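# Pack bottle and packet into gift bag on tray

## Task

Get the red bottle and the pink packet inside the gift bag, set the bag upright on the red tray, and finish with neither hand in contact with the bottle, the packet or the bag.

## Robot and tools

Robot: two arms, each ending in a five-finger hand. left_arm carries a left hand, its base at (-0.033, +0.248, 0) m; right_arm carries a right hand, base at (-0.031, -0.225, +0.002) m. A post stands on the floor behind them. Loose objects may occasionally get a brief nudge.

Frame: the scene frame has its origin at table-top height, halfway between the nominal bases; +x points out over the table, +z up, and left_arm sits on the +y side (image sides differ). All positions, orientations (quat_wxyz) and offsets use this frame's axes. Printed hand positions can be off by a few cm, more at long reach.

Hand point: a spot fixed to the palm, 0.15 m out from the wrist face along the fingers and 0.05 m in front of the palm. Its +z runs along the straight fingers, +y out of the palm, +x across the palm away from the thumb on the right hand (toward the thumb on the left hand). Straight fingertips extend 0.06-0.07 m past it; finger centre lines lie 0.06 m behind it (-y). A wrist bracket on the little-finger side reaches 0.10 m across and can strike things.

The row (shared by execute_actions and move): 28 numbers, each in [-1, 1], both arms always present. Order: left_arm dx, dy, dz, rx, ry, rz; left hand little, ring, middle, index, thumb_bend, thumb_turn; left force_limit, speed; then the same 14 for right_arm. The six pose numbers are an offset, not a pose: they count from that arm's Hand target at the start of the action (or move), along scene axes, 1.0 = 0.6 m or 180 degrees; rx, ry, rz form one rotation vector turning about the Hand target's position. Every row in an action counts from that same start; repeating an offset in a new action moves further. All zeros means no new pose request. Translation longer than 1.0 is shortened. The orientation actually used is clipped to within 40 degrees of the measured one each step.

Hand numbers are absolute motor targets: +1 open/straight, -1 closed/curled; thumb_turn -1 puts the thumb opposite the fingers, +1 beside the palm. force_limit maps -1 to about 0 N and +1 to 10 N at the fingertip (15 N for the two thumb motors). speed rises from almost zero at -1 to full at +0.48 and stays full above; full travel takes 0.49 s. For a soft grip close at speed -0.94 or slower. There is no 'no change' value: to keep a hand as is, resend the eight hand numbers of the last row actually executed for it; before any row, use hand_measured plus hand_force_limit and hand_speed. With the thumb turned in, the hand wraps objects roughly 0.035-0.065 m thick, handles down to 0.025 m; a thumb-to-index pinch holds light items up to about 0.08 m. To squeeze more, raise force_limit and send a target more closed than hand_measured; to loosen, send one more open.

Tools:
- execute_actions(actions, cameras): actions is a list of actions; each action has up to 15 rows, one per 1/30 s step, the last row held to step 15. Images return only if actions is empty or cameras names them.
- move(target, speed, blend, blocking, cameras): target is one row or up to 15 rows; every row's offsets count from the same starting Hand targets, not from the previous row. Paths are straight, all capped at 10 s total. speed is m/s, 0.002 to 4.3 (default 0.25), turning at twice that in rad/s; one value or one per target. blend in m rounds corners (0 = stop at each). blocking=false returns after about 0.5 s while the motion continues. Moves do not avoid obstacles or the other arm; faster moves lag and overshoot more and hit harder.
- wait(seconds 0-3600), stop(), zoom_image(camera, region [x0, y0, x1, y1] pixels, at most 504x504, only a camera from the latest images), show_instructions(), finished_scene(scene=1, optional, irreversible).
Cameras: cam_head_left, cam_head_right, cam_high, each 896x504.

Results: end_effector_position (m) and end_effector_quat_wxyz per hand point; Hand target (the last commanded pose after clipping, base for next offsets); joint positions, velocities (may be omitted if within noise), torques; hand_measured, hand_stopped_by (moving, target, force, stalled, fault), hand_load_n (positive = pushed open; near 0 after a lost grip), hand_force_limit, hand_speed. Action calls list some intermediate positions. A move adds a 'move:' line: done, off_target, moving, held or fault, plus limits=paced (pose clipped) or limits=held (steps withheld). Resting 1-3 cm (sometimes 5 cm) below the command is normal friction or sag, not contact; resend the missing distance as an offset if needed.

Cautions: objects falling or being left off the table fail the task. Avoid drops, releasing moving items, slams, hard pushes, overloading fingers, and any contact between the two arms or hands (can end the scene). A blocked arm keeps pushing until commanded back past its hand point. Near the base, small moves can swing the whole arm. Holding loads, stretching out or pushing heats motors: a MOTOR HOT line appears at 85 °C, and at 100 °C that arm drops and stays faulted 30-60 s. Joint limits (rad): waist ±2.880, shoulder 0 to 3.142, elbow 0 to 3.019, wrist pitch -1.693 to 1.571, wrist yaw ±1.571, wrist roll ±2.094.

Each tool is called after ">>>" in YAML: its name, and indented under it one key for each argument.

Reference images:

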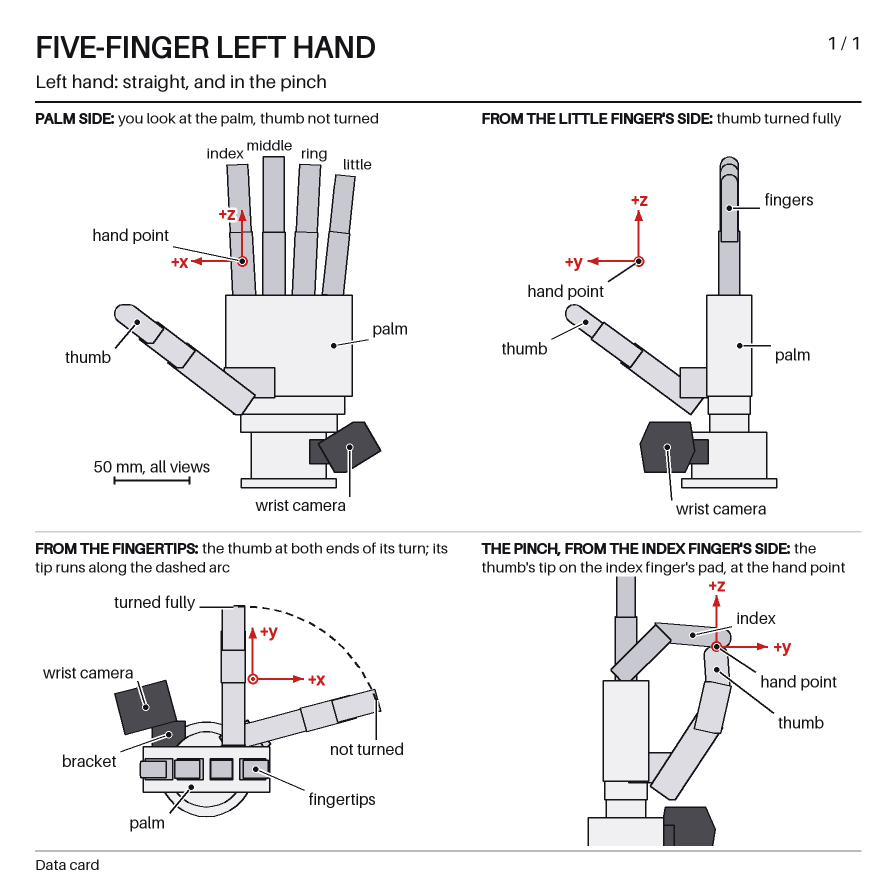

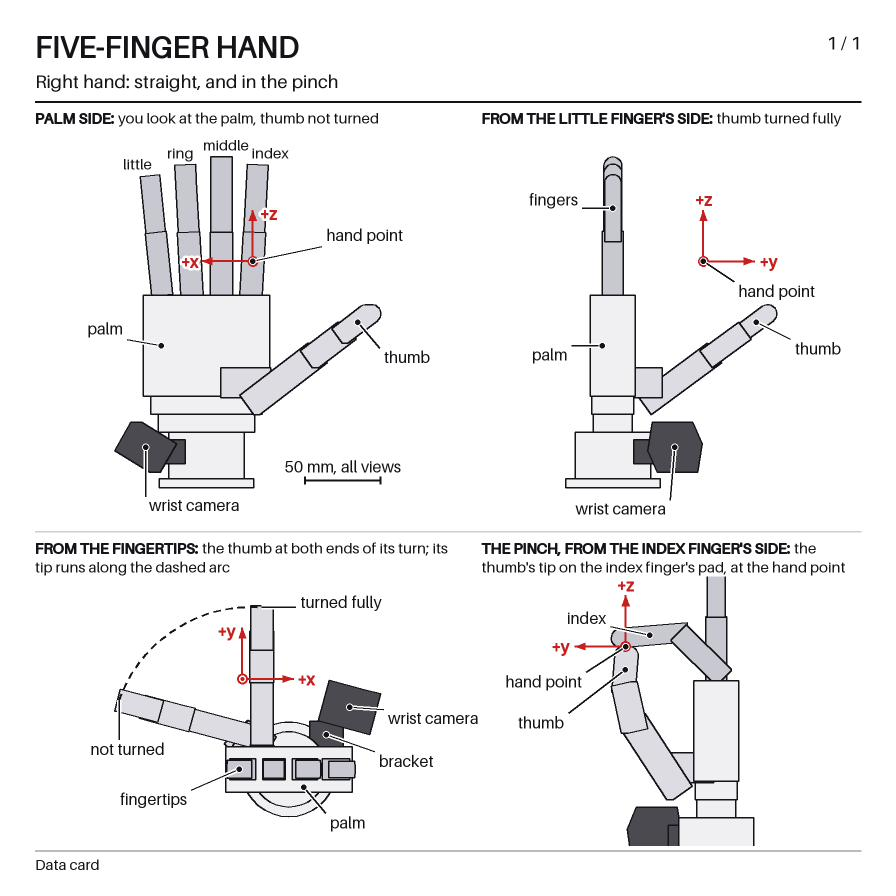

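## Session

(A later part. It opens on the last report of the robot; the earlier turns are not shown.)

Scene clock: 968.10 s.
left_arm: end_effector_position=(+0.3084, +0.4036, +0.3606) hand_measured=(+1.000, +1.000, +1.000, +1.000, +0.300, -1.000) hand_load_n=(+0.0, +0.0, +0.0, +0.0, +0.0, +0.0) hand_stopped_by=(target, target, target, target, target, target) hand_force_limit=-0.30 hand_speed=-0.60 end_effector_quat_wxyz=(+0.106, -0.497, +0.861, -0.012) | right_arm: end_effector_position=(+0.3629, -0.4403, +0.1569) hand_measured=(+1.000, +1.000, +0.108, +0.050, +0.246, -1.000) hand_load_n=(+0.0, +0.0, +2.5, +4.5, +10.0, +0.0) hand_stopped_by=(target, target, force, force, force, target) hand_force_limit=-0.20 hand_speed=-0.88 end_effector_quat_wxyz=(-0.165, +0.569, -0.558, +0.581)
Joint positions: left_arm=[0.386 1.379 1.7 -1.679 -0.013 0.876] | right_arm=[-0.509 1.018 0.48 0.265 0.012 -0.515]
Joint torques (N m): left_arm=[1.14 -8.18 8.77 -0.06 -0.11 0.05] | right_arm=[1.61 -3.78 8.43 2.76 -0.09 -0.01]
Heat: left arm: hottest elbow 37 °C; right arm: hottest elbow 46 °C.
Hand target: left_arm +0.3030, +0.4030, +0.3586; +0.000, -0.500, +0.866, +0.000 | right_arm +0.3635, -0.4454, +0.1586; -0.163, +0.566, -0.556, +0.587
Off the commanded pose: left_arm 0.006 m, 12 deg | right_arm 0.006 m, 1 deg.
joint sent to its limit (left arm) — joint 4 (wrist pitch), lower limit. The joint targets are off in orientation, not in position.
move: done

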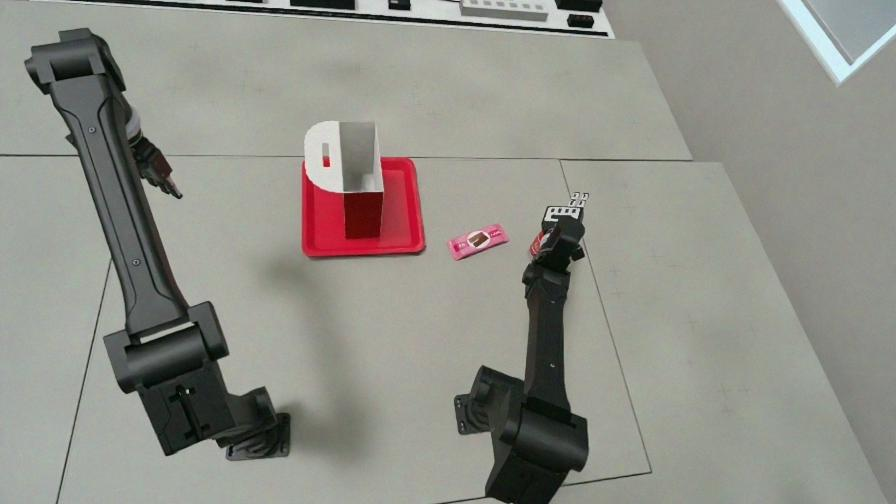

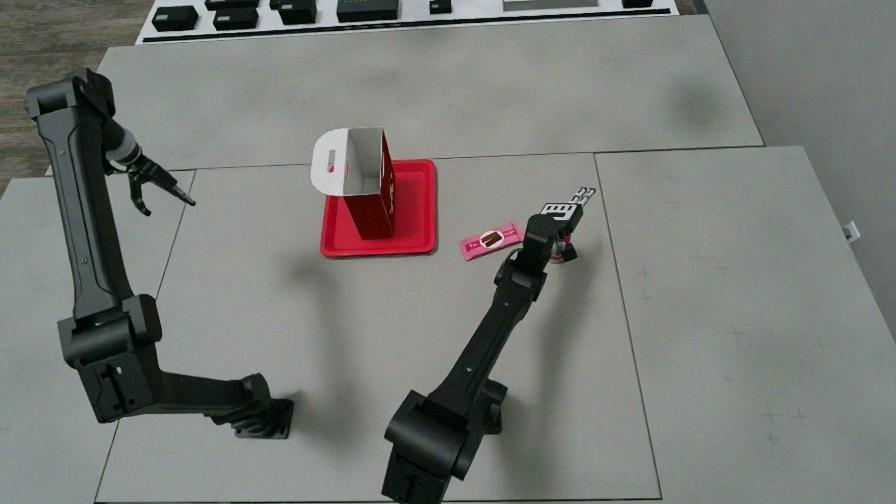

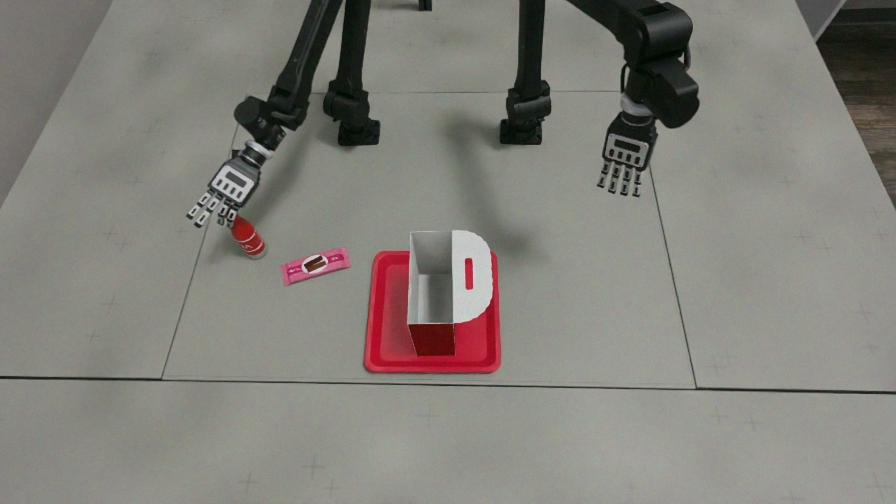

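>>> move:
  target: [0, 0, 0, 0, 0, 0, 1, 1, 1, 1, 0.3, -1, -0.3, -0.6, 0, 0.005, 0.07, 0, 0, 0, 1, 1, -0.6, -0.6, -0.6, -1, -0.2, -0.88]
  speed: 0.06
  cameras: ["all"]

>>> zoom_image:
  camera: "cam_high"
  region: [160, 130, 310, 290]

>>> zoom_image:
  camera: "cam_head_right"
  region: [480, 160, 640, 300]

Scene clock: 982.87 s.
left_arm: end_effector_position=(+0.3084, +0.4036, +0.3606) hand_measured=(+1.000, +1.000, +1.000, +1.000, +0.300, -1.000) hand_load_n=(+0.5, +0.0, +0.0, +0.0, +0.0, +0.0) hand_stopped_by=(target, target, target, target, target, target) hand_force_limit=-0.30 hand_speed=-0.60 end_effector_quat_wxyz=(+0.106, -0.497, +0.861, -0.012) | right_arm: end_effector_position=(+0.3467, -0.4323, +0.1588) hand_measured=(+1.000, +1.000, +0.106, +0.052, +0.246, -1.000) hand_load_n=(+0.0, +0.0, +0.0, +6.5, +5.5, +0.0) hand_stopped_by=(target, target, force, force, force, target) hand_force_limit=-0.20 hand_speed=-0.88 end_effector_quat_wxyz=(-0.157, +0.581, -0.571, +0.558)
Joint positions: left_arm=[0.386 1.379 1.7 -1.679 -0.013 0.876] | right_arm=[-0.509 0.951 0.492 0.124 0.015 -0.515]
Joint torques (N m): left_arm=[1.03 -8.35 8.81 -0.1 -0.11 0.04] | right_arm=[2.49 -5.13 13.24 1.99 0.13 0.01]
Heat: left arm: hottest elbow 37 °C; right arm: hottest elbow 46 °C.
Hand target: left_arm +0.3030, +0.4030, +0.3586; +0.000, -0.500, +0.866, +0.000 | right_arm +0.3636, -0.4424, +0.2006; -0.163, +0.566, -0.556, +0.587
Off the commanded pose: left_arm 0.006 m, 12 deg | right_arm 0.046 m, 4 deg.
joint sent to its limit (left arm) — joint 4 (wrist pitch), lower limit. The joint targets are off in orientation, not in position.
move: off_target (right_arm)

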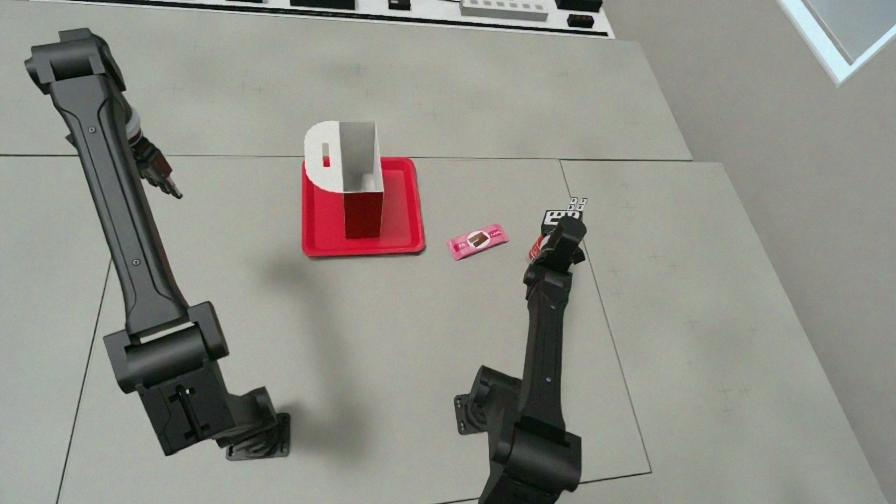

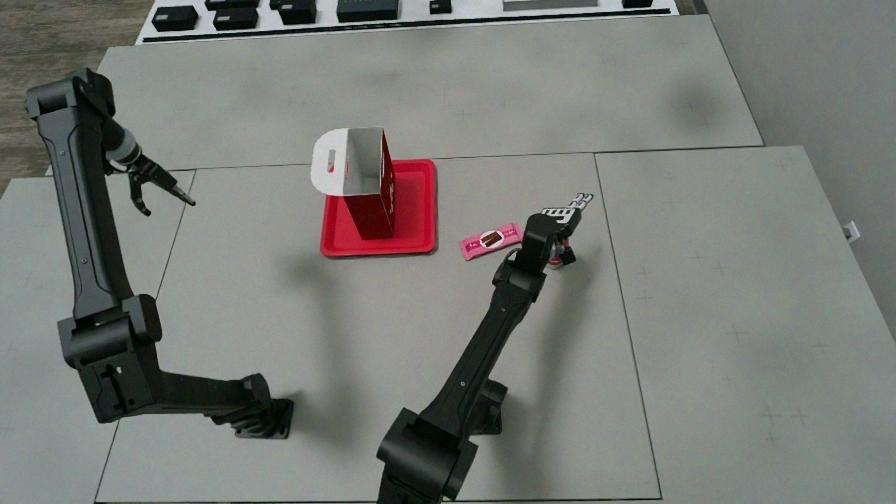

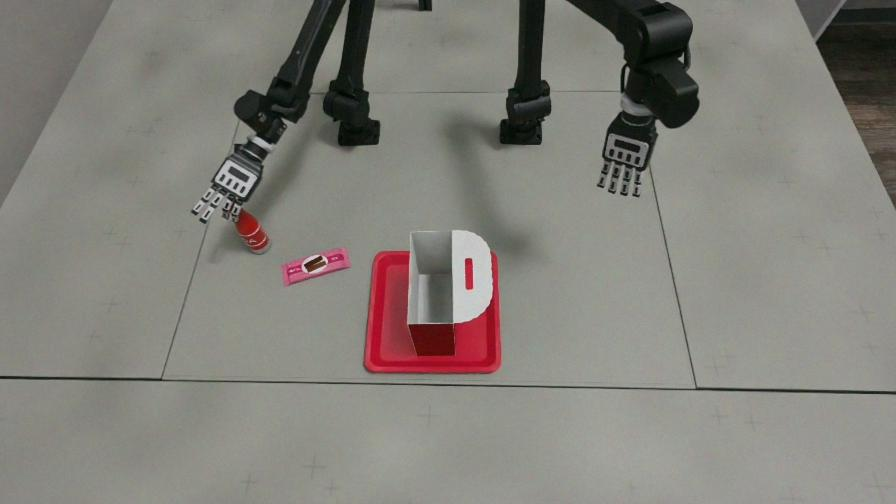

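Scaled by 3.150 from the camera's image (finer frame: 1280x720).

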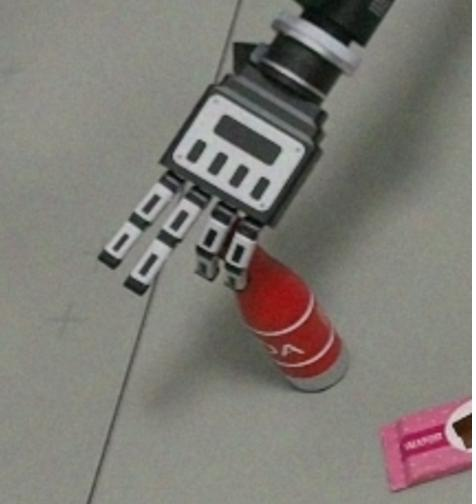

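Scaled by 3.150 from the camera's image (finer frame: 1280x720).

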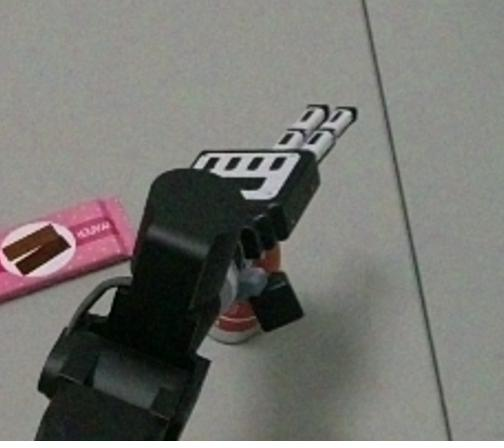

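>>> move:
  target: [0, 0, 0, 0, 0, 0, 1, 1, 1, 1, 0.3, -1, -0.3, -0.6, 0, 0.0, 0.06, 0, 0, 0, 1, 1, -0.6, -0.6, -0.6, -1, -0.2, -0.88]
  speed: 0.05
  cameras: ["all"]

>>> zoom_image:
  camera: "cam_high"
  region: [160, 130, 310, 290]

>>> zoom_image:
  camera: "cam_head_right"
  region: [480, 160, 640, 300]

Scene clock: 995.73 s.
left_arm: end_effector_position=(+0.3084, +0.4036, +0.3606) hand_measured=(+1.000, +1.000, +1.000, +1.000, +0.300, -1.000) hand_load_n=(+0.0, -0.5, +0.0, +0.0, +0.0, +0.0) hand_stopped_by=(target, target, target, target, target, target) hand_force_limit=-0.30 hand_speed=-0.60 end_effector_quat_wxyz=(+0.106, -0.497, +0.861, -0.012) | right_arm: end_effector_position=(+0.3391, -0.4285, +0.1728) hand_measured=(+1.000, +1.000, +0.106, +0.052, +0.246, -1.000) hand_load_n=(+0.0, +0.0, +0.0, +6.5, +6.0, +0.0) hand_stopped_by=(target, target, force, force, force, target) hand_force_limit=-0.20 hand_speed=-0.88 end_effector_quat_wxyz=(-0.151, +0.591, -0.581, +0.539)
Joint positions: left_arm=[0.386 1.379 1.7 -1.679 -0.013 0.876] | right_arm=[-0.509 0.907 0.541 -0.017 0.016 -0.515]
Joint torques (N m): left_arm=[1.14 -8.18 8.83 -0.01 -0.11 0.06] | right_arm=[2.49 -5.66 15.23 2.5 0.14 0.02]
Heat: left arm: hottest elbow 37 °C; right arm: hottest elbow 49 °C.
Hand target: left_arm +0.3030, +0.4030, +0.3586; +0.000, -0.500, +0.866, +0.000 | right_arm +0.3634, -0.4424, +0.2365; -0.163, +0.566, -0.556, +0.587
Off the commanded pose: left_arm 0.006 m, 12 deg | right_arm 0.070 m, 7 deg.
joint sent to its limit (left arm) — joint 4 (wrist pitch), lower limit. The joint targets are off in orientation, not in position.
move: off_target (right_arm)

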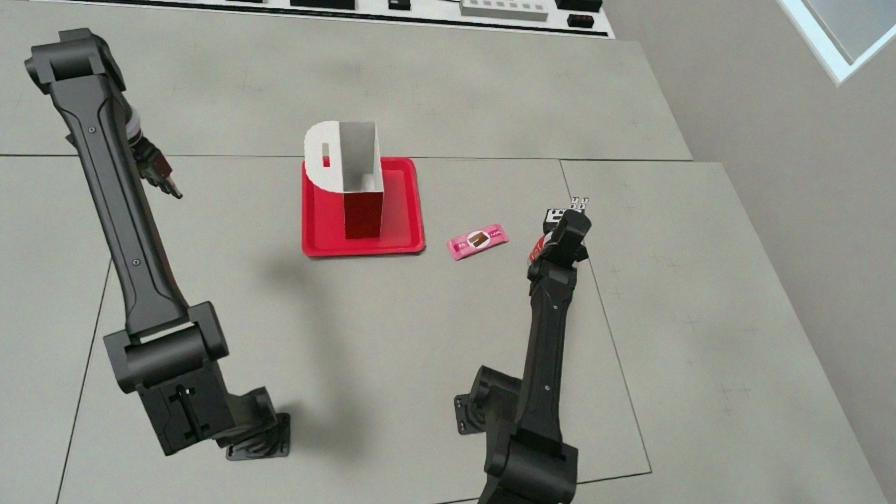

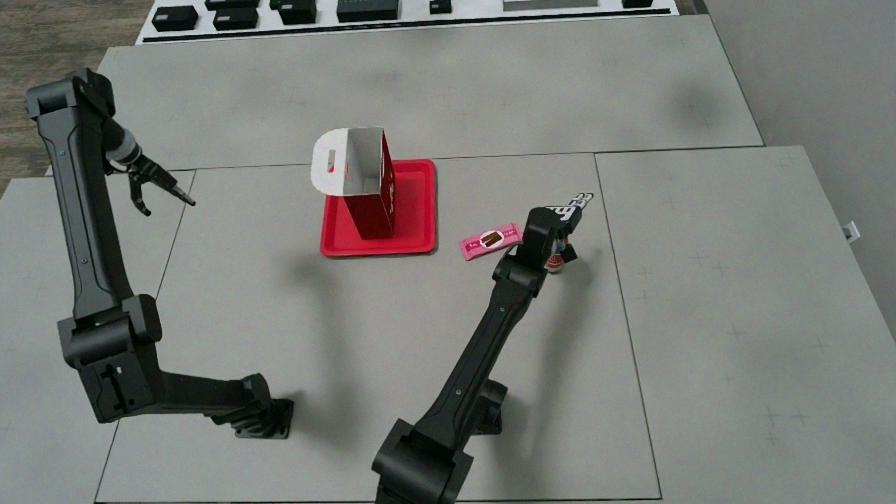

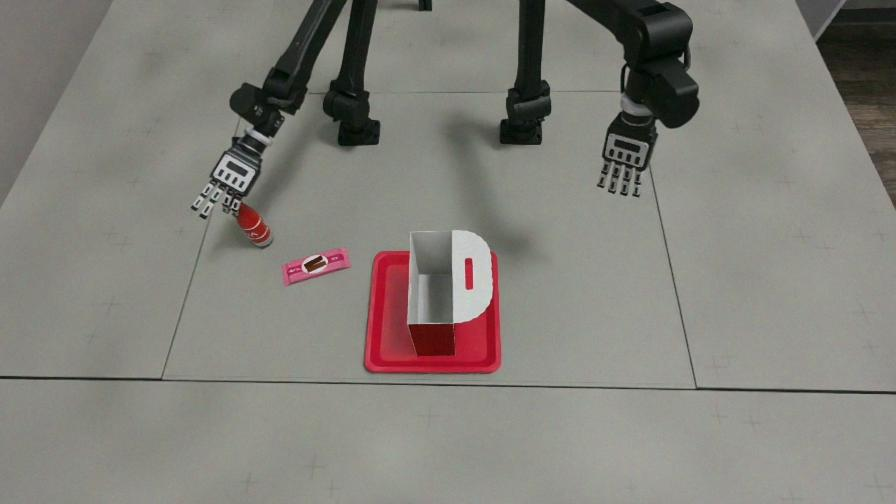

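Scaled by 3.150 from the camera's image (finer frame: 1280x720).

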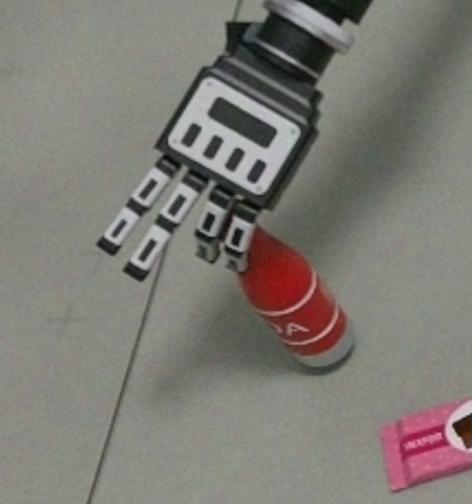

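Scaled by 3.150 from the camera's image (finer frame: 1280x720).

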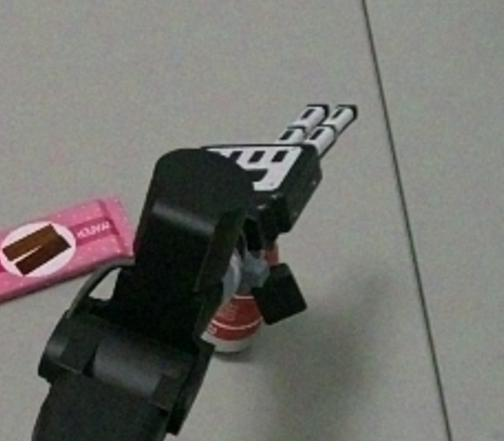

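>>> move:
  target: [0, 0, 0, 0, 0, 0, 1, 1, 1, 1, 0.3, -1, -0.3, -0.6, 0, 0.0, 0.0, 0, 0, 0, 1, 1, -0.75, -0.6, -0.6, -1, -0.2, -0.9]
  speed: 0.05

Scene clock: 1006.13 s.
left_arm: end_effector_position=(+0.3084, +0.4036, +0.3606) hand_measured=(+1.000, +1.000, +1.000, +1.000, +0.300, -1.000) hand_load_n=(+0.0, +0.0, +0.0, +0.0, +0.0, +0.0) hand_stopped_by=(target, target, target, target, target, target) hand_force_limit=-0.30 hand_speed=-0.60 end_effector_quat_wxyz=(+0.106, -0.497, +0.861, -0.012) | right_arm: end_effector_position=(+0.3388, -0.4283, +0.1723) hand_measured=(+1.000, +1.000, +0.008, +0.052, +0.246, -1.000) hand_load_n=(+0.0, +0.0, +4.0, +3.5, +10.5, +1.5) hand_stopped_by=(target, target, force, force, force, target) hand_force_limit=-0.20 hand_speed=-0.90 end_effector_quat_wxyz=(-0.150, +0.592, -0.581, +0.538)
Joint positions: left_arm=[0.386 1.379 1.7 -1.679 -0.013 0.876] | right_arm=[-0.509 0.907 0.541 -0.019 0.016 -0.515]
Joint torques (N m): left_arm=[0.79 -8.35 8.83 -0.08 -0.11 0.03] | right_arm=[2.37 -5.83 15.23 2.52 0.13 0.01]
Heat: left arm: hottest elbow 37 °C; right arm: hottest elbow 52 °C.
Hand target: left_arm +0.3030, +0.4030, +0.3586; +0.000, -0.500, +0.866, +0.000 | right_arm +0.3635, -0.4424, +0.2366; -0.163, +0.566, -0.556, +0.587
Off the commanded pose: left_arm 0.006 m, 12 deg | right_arm 0.070 m, 7 deg.
joint sent to its limit (left arm) — joint 4 (wrist pitch), lower limit. The joint targets are off in orientation, not in position.
move: done

>>> move:
  target: [0, 0, 0, 0, 0, 0, 1, 1, 1, 1, 0.3, -1, -0.3, -0.6, 0.02, 0.0, 0.32, 0, 0, 0, 1, 1, -0.75, -0.6, -0.6, -1, -0.2, -0.9]
  speed: 0.08
  cameras: ["all"]

>>> zoom_image:
  camera: "cam_high"
  region: [160, 80, 310, 260]

Scene clock: 1016.50 s.
left_arm: end_effector_position=(+0.3084, +0.4036, +0.3606) hand_measured=(+1.000, +1.000, +1.000, +1.000, +0.300, -1.000) hand_load_n=(+0.0, +0.0, +0.0, +0.0, +0.0, +0.0) hand_stopped_by=(target, target, target, target, target, target) hand_force_limit=-0.30 hand_speed=-0.60 end_effector_quat_wxyz=(+0.106, -0.497, +0.861, -0.012) | right_arm: end_effector_position=(+0.3634, -0.4418, +0.3656) hand_measured=(+1.000, +1.000, +0.008, +0.052, +0.246, -1.000) hand_load_n=(+0.0, +0.0, +3.5, +4.0, +10.5, +1.5) hand_stopped_by=(target, target, force, force, force, target) hand_force_limit=-0.20 hand_speed=-0.90 end_effector_quat_wxyz=(-0.147, +0.588, -0.580, +0.544)
Joint positions: left_arm=[0.386 1.379 1.7 -1.679 -0.013 0.876] | right_arm=[-0.503 0.92 1.055 -0.508 0.032 -0.515]
Joint torques (N m): left_arm=[0.85 -8.12 8.77 -0.02 -0.12 0.04] | right_arm=[3.55 -5.25 15.92 2.51 0.14 0.08]
Heat: left arm: hottest elbow 37 °C; right arm: hottest elbow 54 °C.
Hand target: left_arm +0.3030, +0.4030, +0.3586; +0.000, -0.500, +0.866, +0.000 | right_arm +0.3755, -0.4424, +0.4285; -0.163, +0.566, -0.556, +0.587
Off the commanded pose: left_arm 0.006 m, 12 deg | right_arm 0.064 m, 6 deg.
joint sent to its limit (left arm) — joint 4 (wrist pitch), lower limit. The joint targets are off in orientation, not in position.
move: off_target (right_arm)

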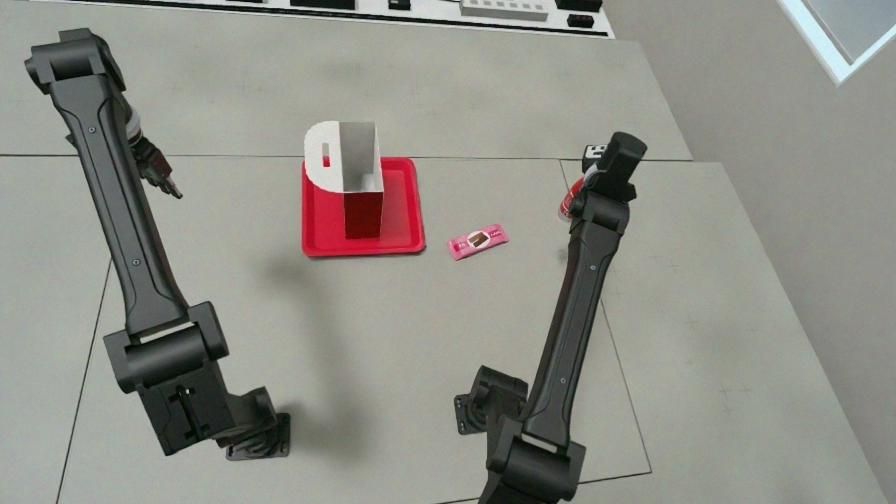

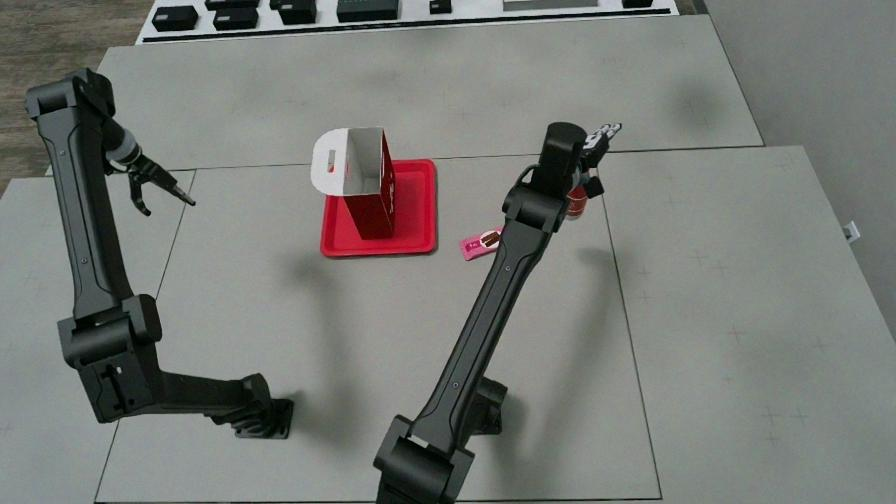

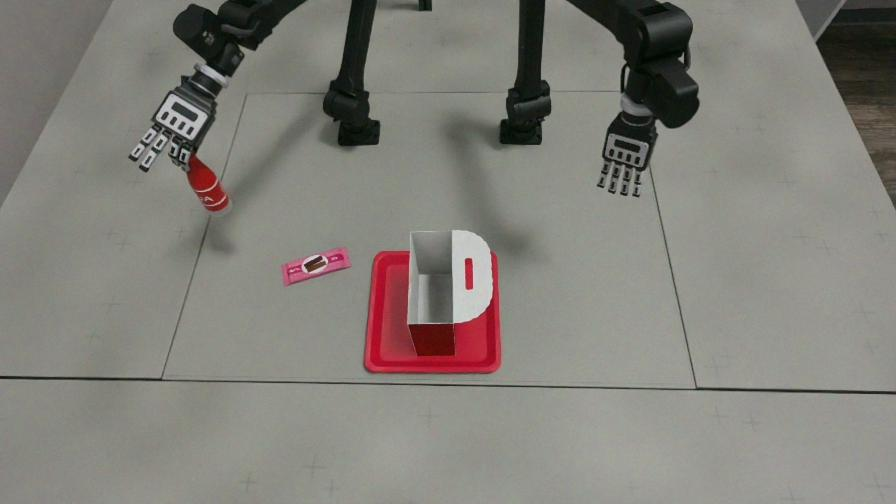

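Scaled by 2.800 from the camera's image (finer frame: 1280x720).

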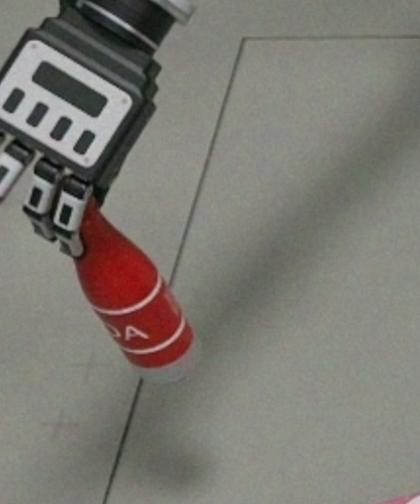

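>>> move:
  target: [0, 0, 0, 0, 0, 0, 1, 1, 1, 1, 0.3, -1, -0.3, -0.6, 0.19, 0.533, 0.08, 0, 0, 0.12, 1, 1, -0.75, -0.6, -0.6, -1, -0.2, -0.9]
  speed: 0.12
  cameras: ["all"]

>>> zoom_image:
  camera: "cam_high"
  region: [280, 150, 530, 390]

>>> zoom_image:
  camera: "cam_head_right"
  region: [300, 50, 560, 300]

Scene clock: 1065.57 s.
left_arm: end_effector_position=(+0.3084, +0.4036, +0.3606) hand_measured=(+1.000, +1.000, +1.000, +1.000, +0.300, -1.000) hand_load_n=(+0.0, +0.0, +0.0, +0.0, +0.0, +0.0) hand_stopped_by=(target, target, target, target, target, target) hand_force_limit=-0.30 hand_speed=-0.60 end_effector_quat_wxyz=(+0.106, -0.497, +0.861, -0.012) | right_arm: end_effector_position=(+0.4828, -0.1285, +0.4141) hand_measured=(+1.000, +1.000, +0.008, +0.052, +0.246, -1.000) hand_load_n=(+0.0, +0.0, +4.0, +3.5, +10.5, +1.5) hand_stopped_by=(target, target, force, force, force, target) hand_force_limit=-0.20 hand_speed=-0.90 end_effector_quat_wxyz=(-0.232, +0.693, -0.443, +0.519)
Joint positions: left_arm=[0.386 1.379 1.7 -1.679 -0.013 0.876] | right_arm=[0.319 1.17 1.348 -0.583 0.455 -0.395]
Joint torques (N m): left_arm=[0.79 -8.29 8.81 -0.08 -0.1 0.08] | right_arm=[2.96 -9.35 15.71 2.4 0.32 0.1]
Heat: left arm: hottest elbow 36 °C; right arm: hottest elbow 55 °C.
Hand target: left_arm +0.3030, +0.4030, +0.3586; +0.000, -0.500, +0.866, +0.000 | right_arm +0.4896, -0.1227, +0.4764; -0.270, +0.660, -0.440, +0.546
Off the commanded pose: left_arm 0.006 m, 12 deg | right_arm 0.063 m, 7 deg.
joint sent to its limit (left arm) — joint 4 (wrist pitch), lower limit. The joint targets are off in orientation, not in position.
move: off_target (right_arm)

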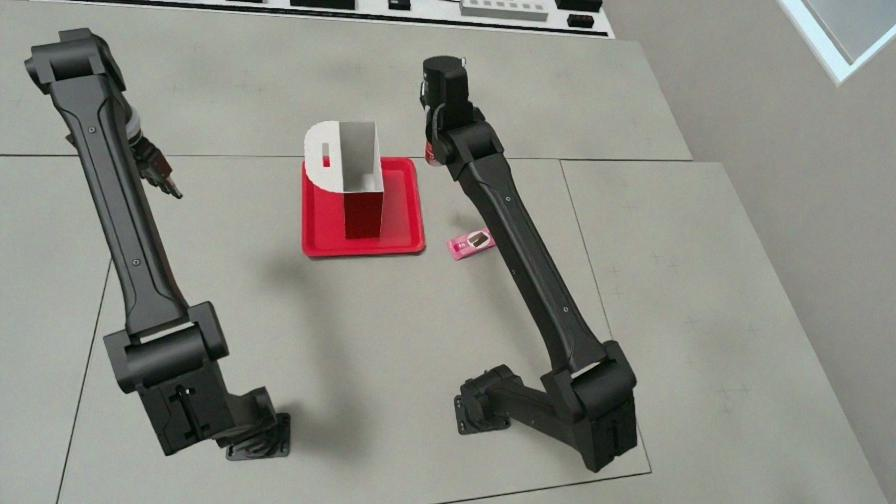

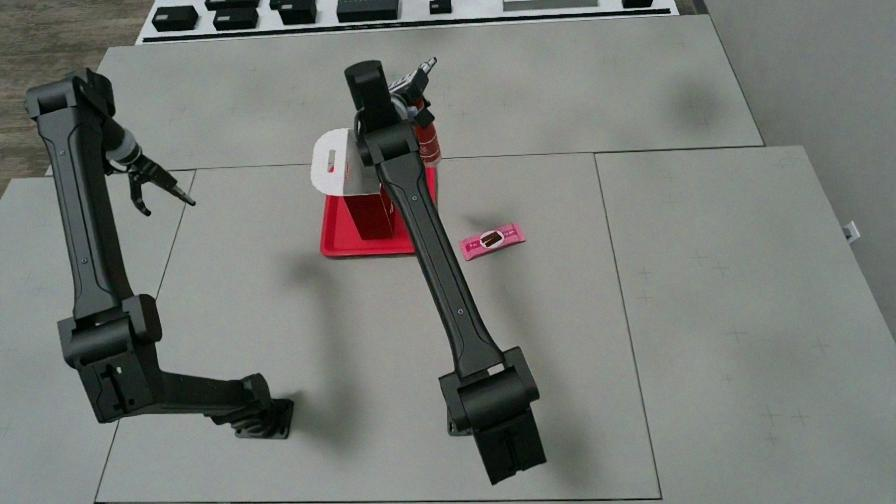

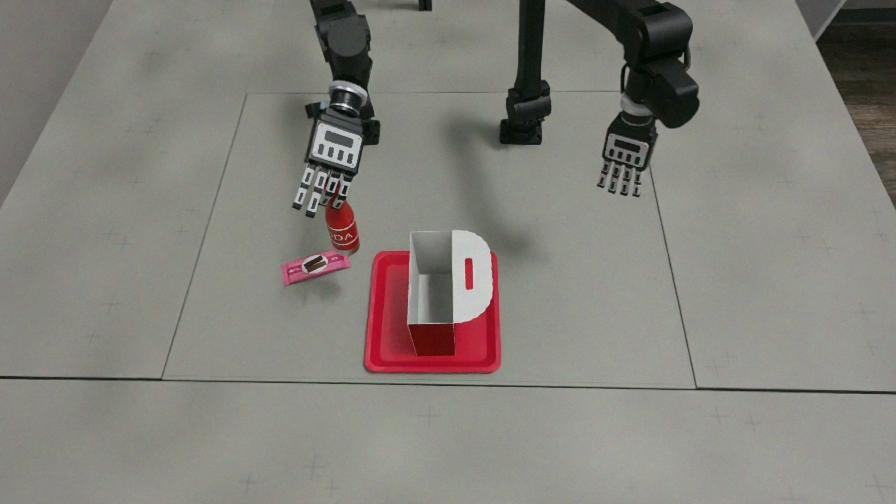

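Scaled by 2.016 from the camera's image (finer frame: 1280x720).

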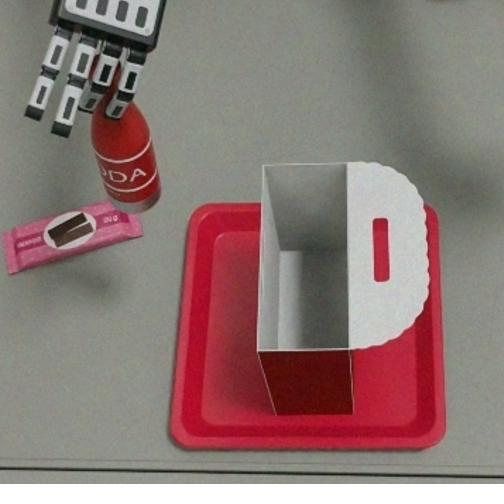

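Scaled by 1.938 from the camera's image (finer frame: 1280x720).

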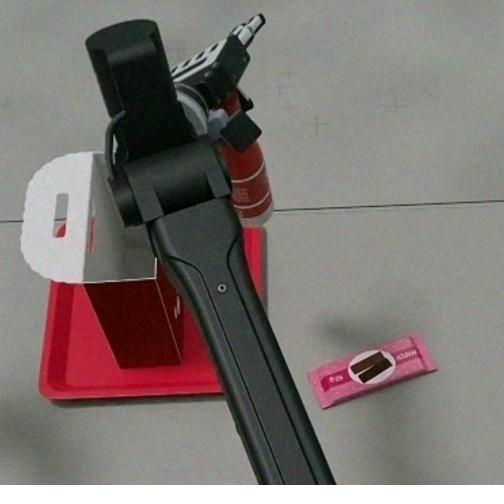

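>>> move:
  target: [0, 0, 0, 0, 0, 0, 1, 1, 1, 1, 0.3, -1, -0.3, -0.6, 0.148, 0.285, 0.03, 0, 0, 0.058, 1, 1, -0.75, -0.6, -0.6, -1, -0.2, -0.9]
  speed: 0.1
  cameras: ["all"]

>>> zoom_image:
  camera: "cam_high"
  region: [340, 170, 540, 390]

>>> zoom_image:
  camera: "cam_head_right"
  region: [270, 50, 480, 280]

>>> zoom_image:
  camera: "cam_head_left"
  region: [280, 30, 480, 280]

Scene clock: 1096.67 s.
left_arm: end_effector_position=(+0.3084, +0.4036, +0.3606) hand_measured=(+1.000, +1.000, +1.000, +1.000, +0.300, -1.000) hand_load_n=(+0.0, +0.0, +0.0, +0.0, +0.0, +0.0) hand_stopped_by=(target, target, target, target, target, target) hand_force_limit=-0.30 hand_speed=-0.60 end_effector_quat_wxyz=(+0.106, -0.497, +0.861, -0.012) | right_arm: end_effector_position=(+0.5760, +0.0398, +0.4275) hand_measured=(+1.000, +1.000, +0.008, +0.052, +0.246, -1.000) hand_load_n=(+0.0, +0.0, +4.0, +3.5, +10.5, +1.5) hand_stopped_by=(target, target, force, force, force, target) hand_force_limit=-0.20 hand_speed=-0.90 end_effector_quat_wxyz=(-0.275, +0.731, -0.380, +0.496)
Joint positions: left_arm=[0.386 1.379 1.7 -1.679 -0.013 0.876] | right_arm=[0.517 1.549 1.751 -0.614 0.476 -0.388]
Joint torques (N m): left_arm=[0.79 -8.23 8.87 -0.05 -0.11 0.06] | right_arm=[3.31 -16.67 15.62 2.36 0.17 0.09]
Heat: left arm: hottest elbow 36 °C; right arm: hottest elbow 59 °C.
Hand target: left_arm +0.3030, +0.4030, +0.3586; +0.000, -0.500, +0.866, +0.000 | right_arm +0.5784, +0.0483, +0.4945; -0.318, +0.697, -0.378, +0.519
Off the commanded pose: left_arm 0.006 m, 12 deg | right_arm 0.068 m, 7 deg.
joint sent to its limit (left arm) — joint 4 (wrist pitch), lower limit. The joint targets are off in orientation, not in position.
move: off_target (right_arm)

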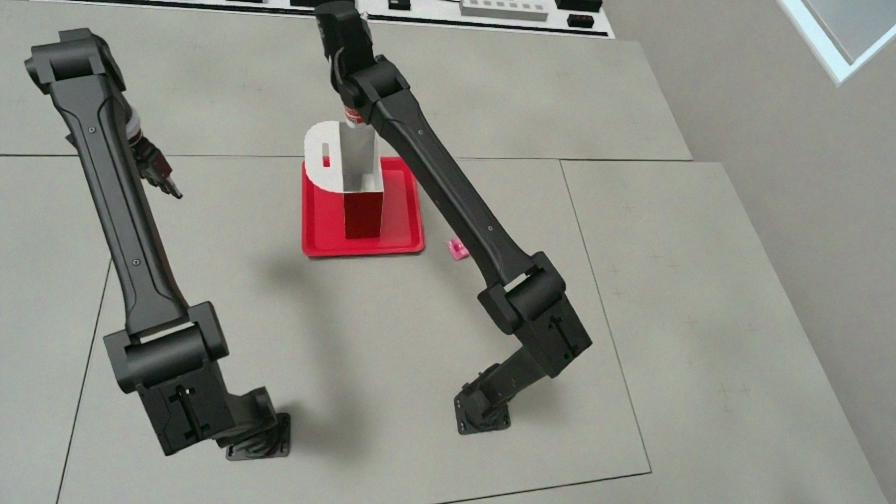

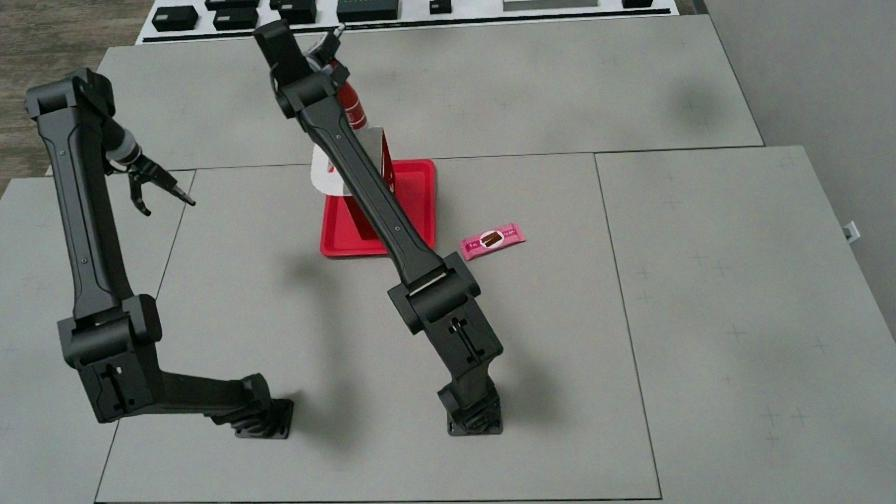

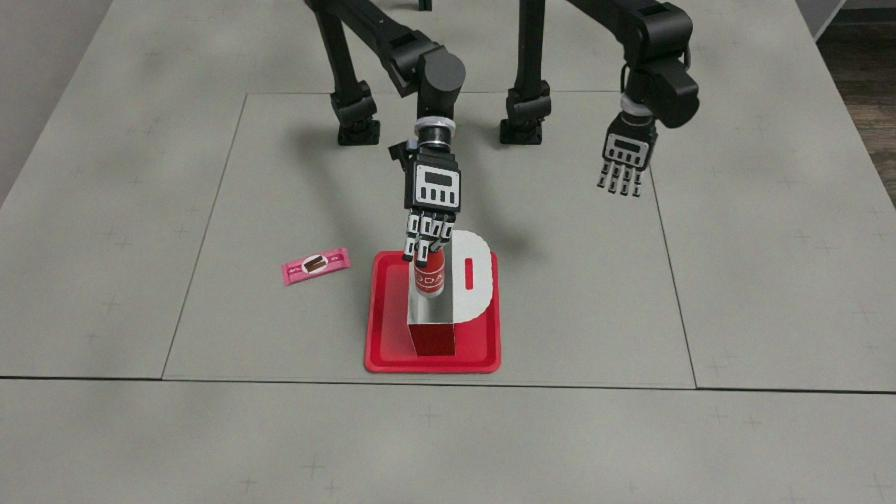

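Scaled by 2.291 from the camera's image (finer frame: 1280x720).

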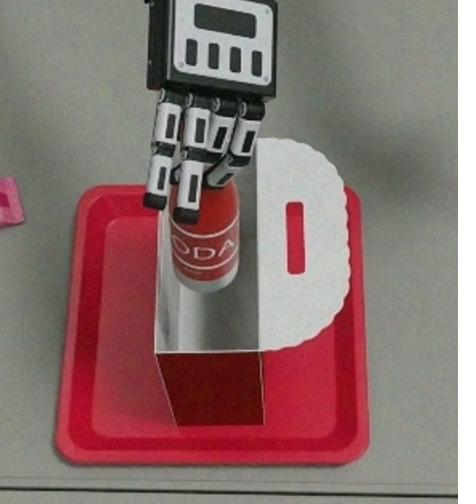

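Scaled by 2.191 from the camera's image (finer frame: 1280x720).

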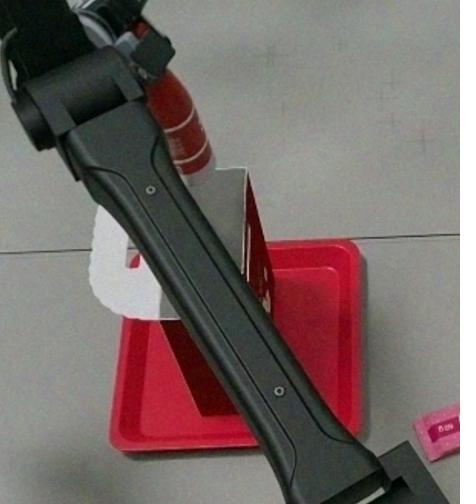

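Scaled by 2.016 from the camera's image (finer frame: 1280x720).

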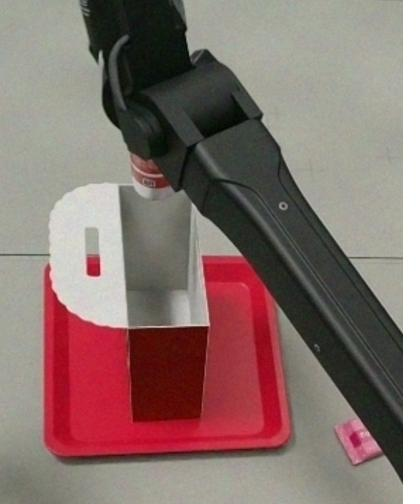

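>>> move:
  target: [0, 0, 0, 0, 0, 0, 1, 1, 1, 1, 0.3, -1, -0.3, -0.6, -0.01, -0.007, -0.05, 0, 0, 0, 1, 1, -0.75, -0.6, -0.6, -1, -0.2, -0.9]
  speed: 0.05
  cameras: ["all"]

>>> zoom_image:
  camera: "cam_high"
  region: [340, 170, 540, 390]

Scene clock: 1123.57 s.
left_arm: end_effector_position=(+0.3084, +0.4036, +0.3606) hand_measured=(+1.000, +1.000, +1.000, +1.000, +0.300, -1.000) hand_load_n=(+0.0, +0.0, +0.0, +0.0, +0.0, +0.0) hand_stopped_by=(target, target, target, target, target, target) hand_force_limit=-0.30 hand_speed=-0.60 end_effector_quat_wxyz=(+0.106, -0.497, +0.861, -0.012) | right_arm: end_effector_position=(+0.5798, +0.0422, +0.4134) hand_measured=(+1.000, +1.000, +0.008, +0.052, +0.246, -1.000) hand_load_n=(+0.0, +0.0, +4.0, +3.5, +10.5, +1.5) hand_stopped_by=(target, target, force, force, force, target) hand_force_limit=-0.20 hand_speed=-0.90 end_effector_quat_wxyz=(-0.279, +0.728, -0.380, +0.499)
Joint positions: left_arm=[0.386 1.379 1.7 -1.679 -0.013 0.876] | right_arm=[0.517 1.548 1.707 -0.56 0.476 -0.388]
Joint torques (N m): left_arm=[1.03 -8.18 8.84 -0.13 -0.11 0.05] | right_arm=[3.19 -19.72 10.63 3.25 0.14 0.09]
Heat: left arm: hottest elbow 36 °C; right arm: hottest elbow 58 °C.
Hand target: left_arm +0.3030, +0.4030, +0.3586; +0.000, -0.500, +0.866, +0.000 | right_arm +0.5723, +0.0441, +0.4646; -0.318, +0.697, -0.378, +0.519
Off the commanded pose: left_arm 0.006 m, 12 deg | right_arm 0.052 m, 6 deg.
joint sent to its limit (left arm) — joint 4 (wrist pitch), lower limit. The joint targets are off in orientation, not in position.
move: off_target (right_arm)

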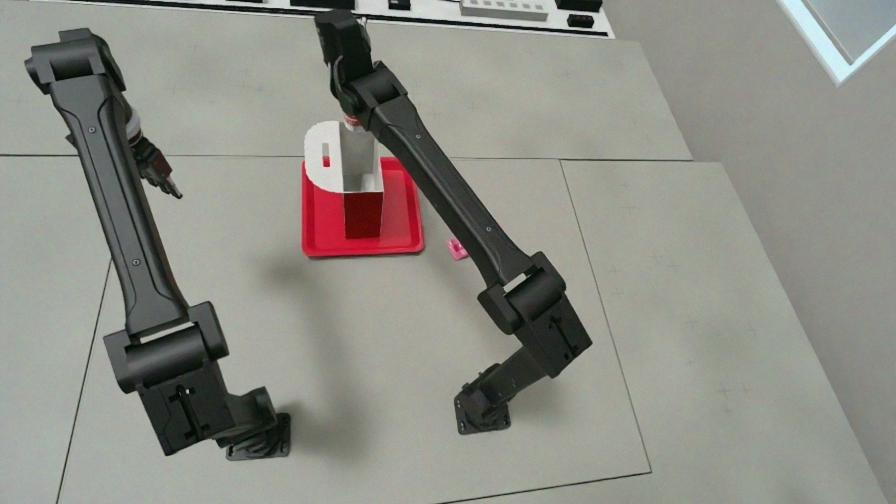

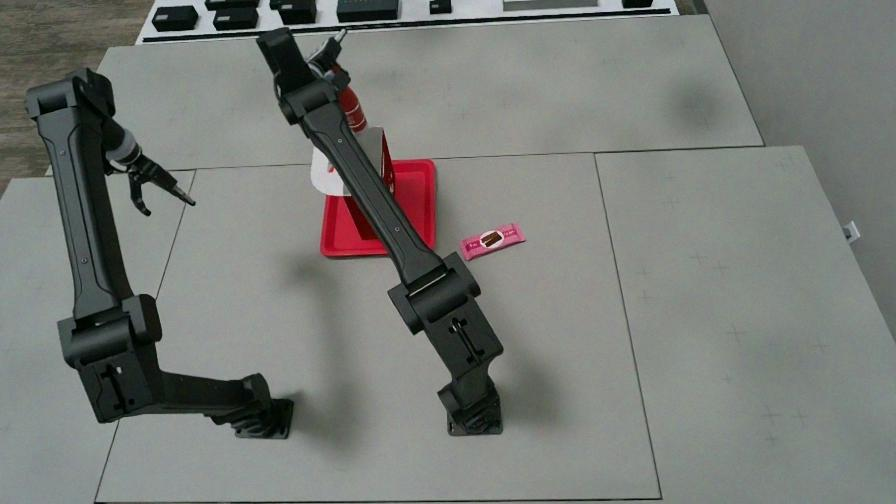

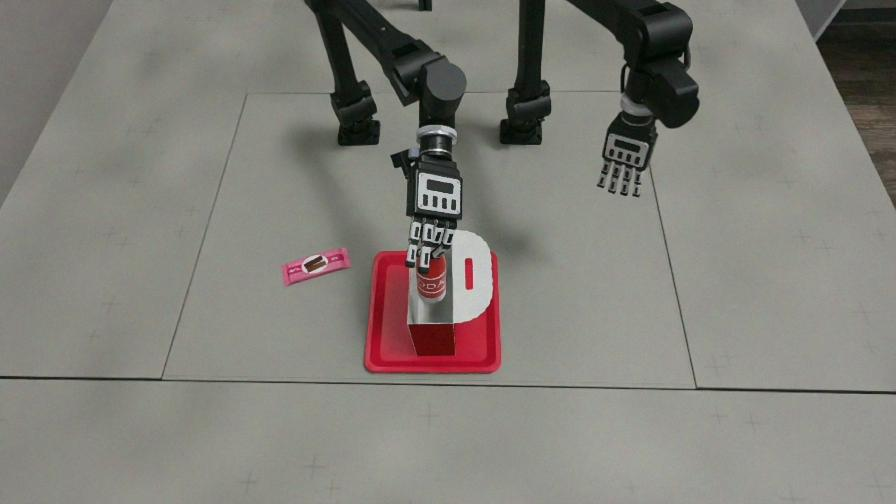

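Scaled by 2.291 from the camera's image (finer frame: 1280x720).

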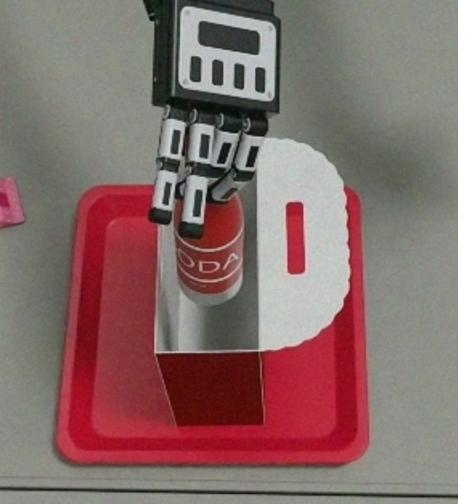

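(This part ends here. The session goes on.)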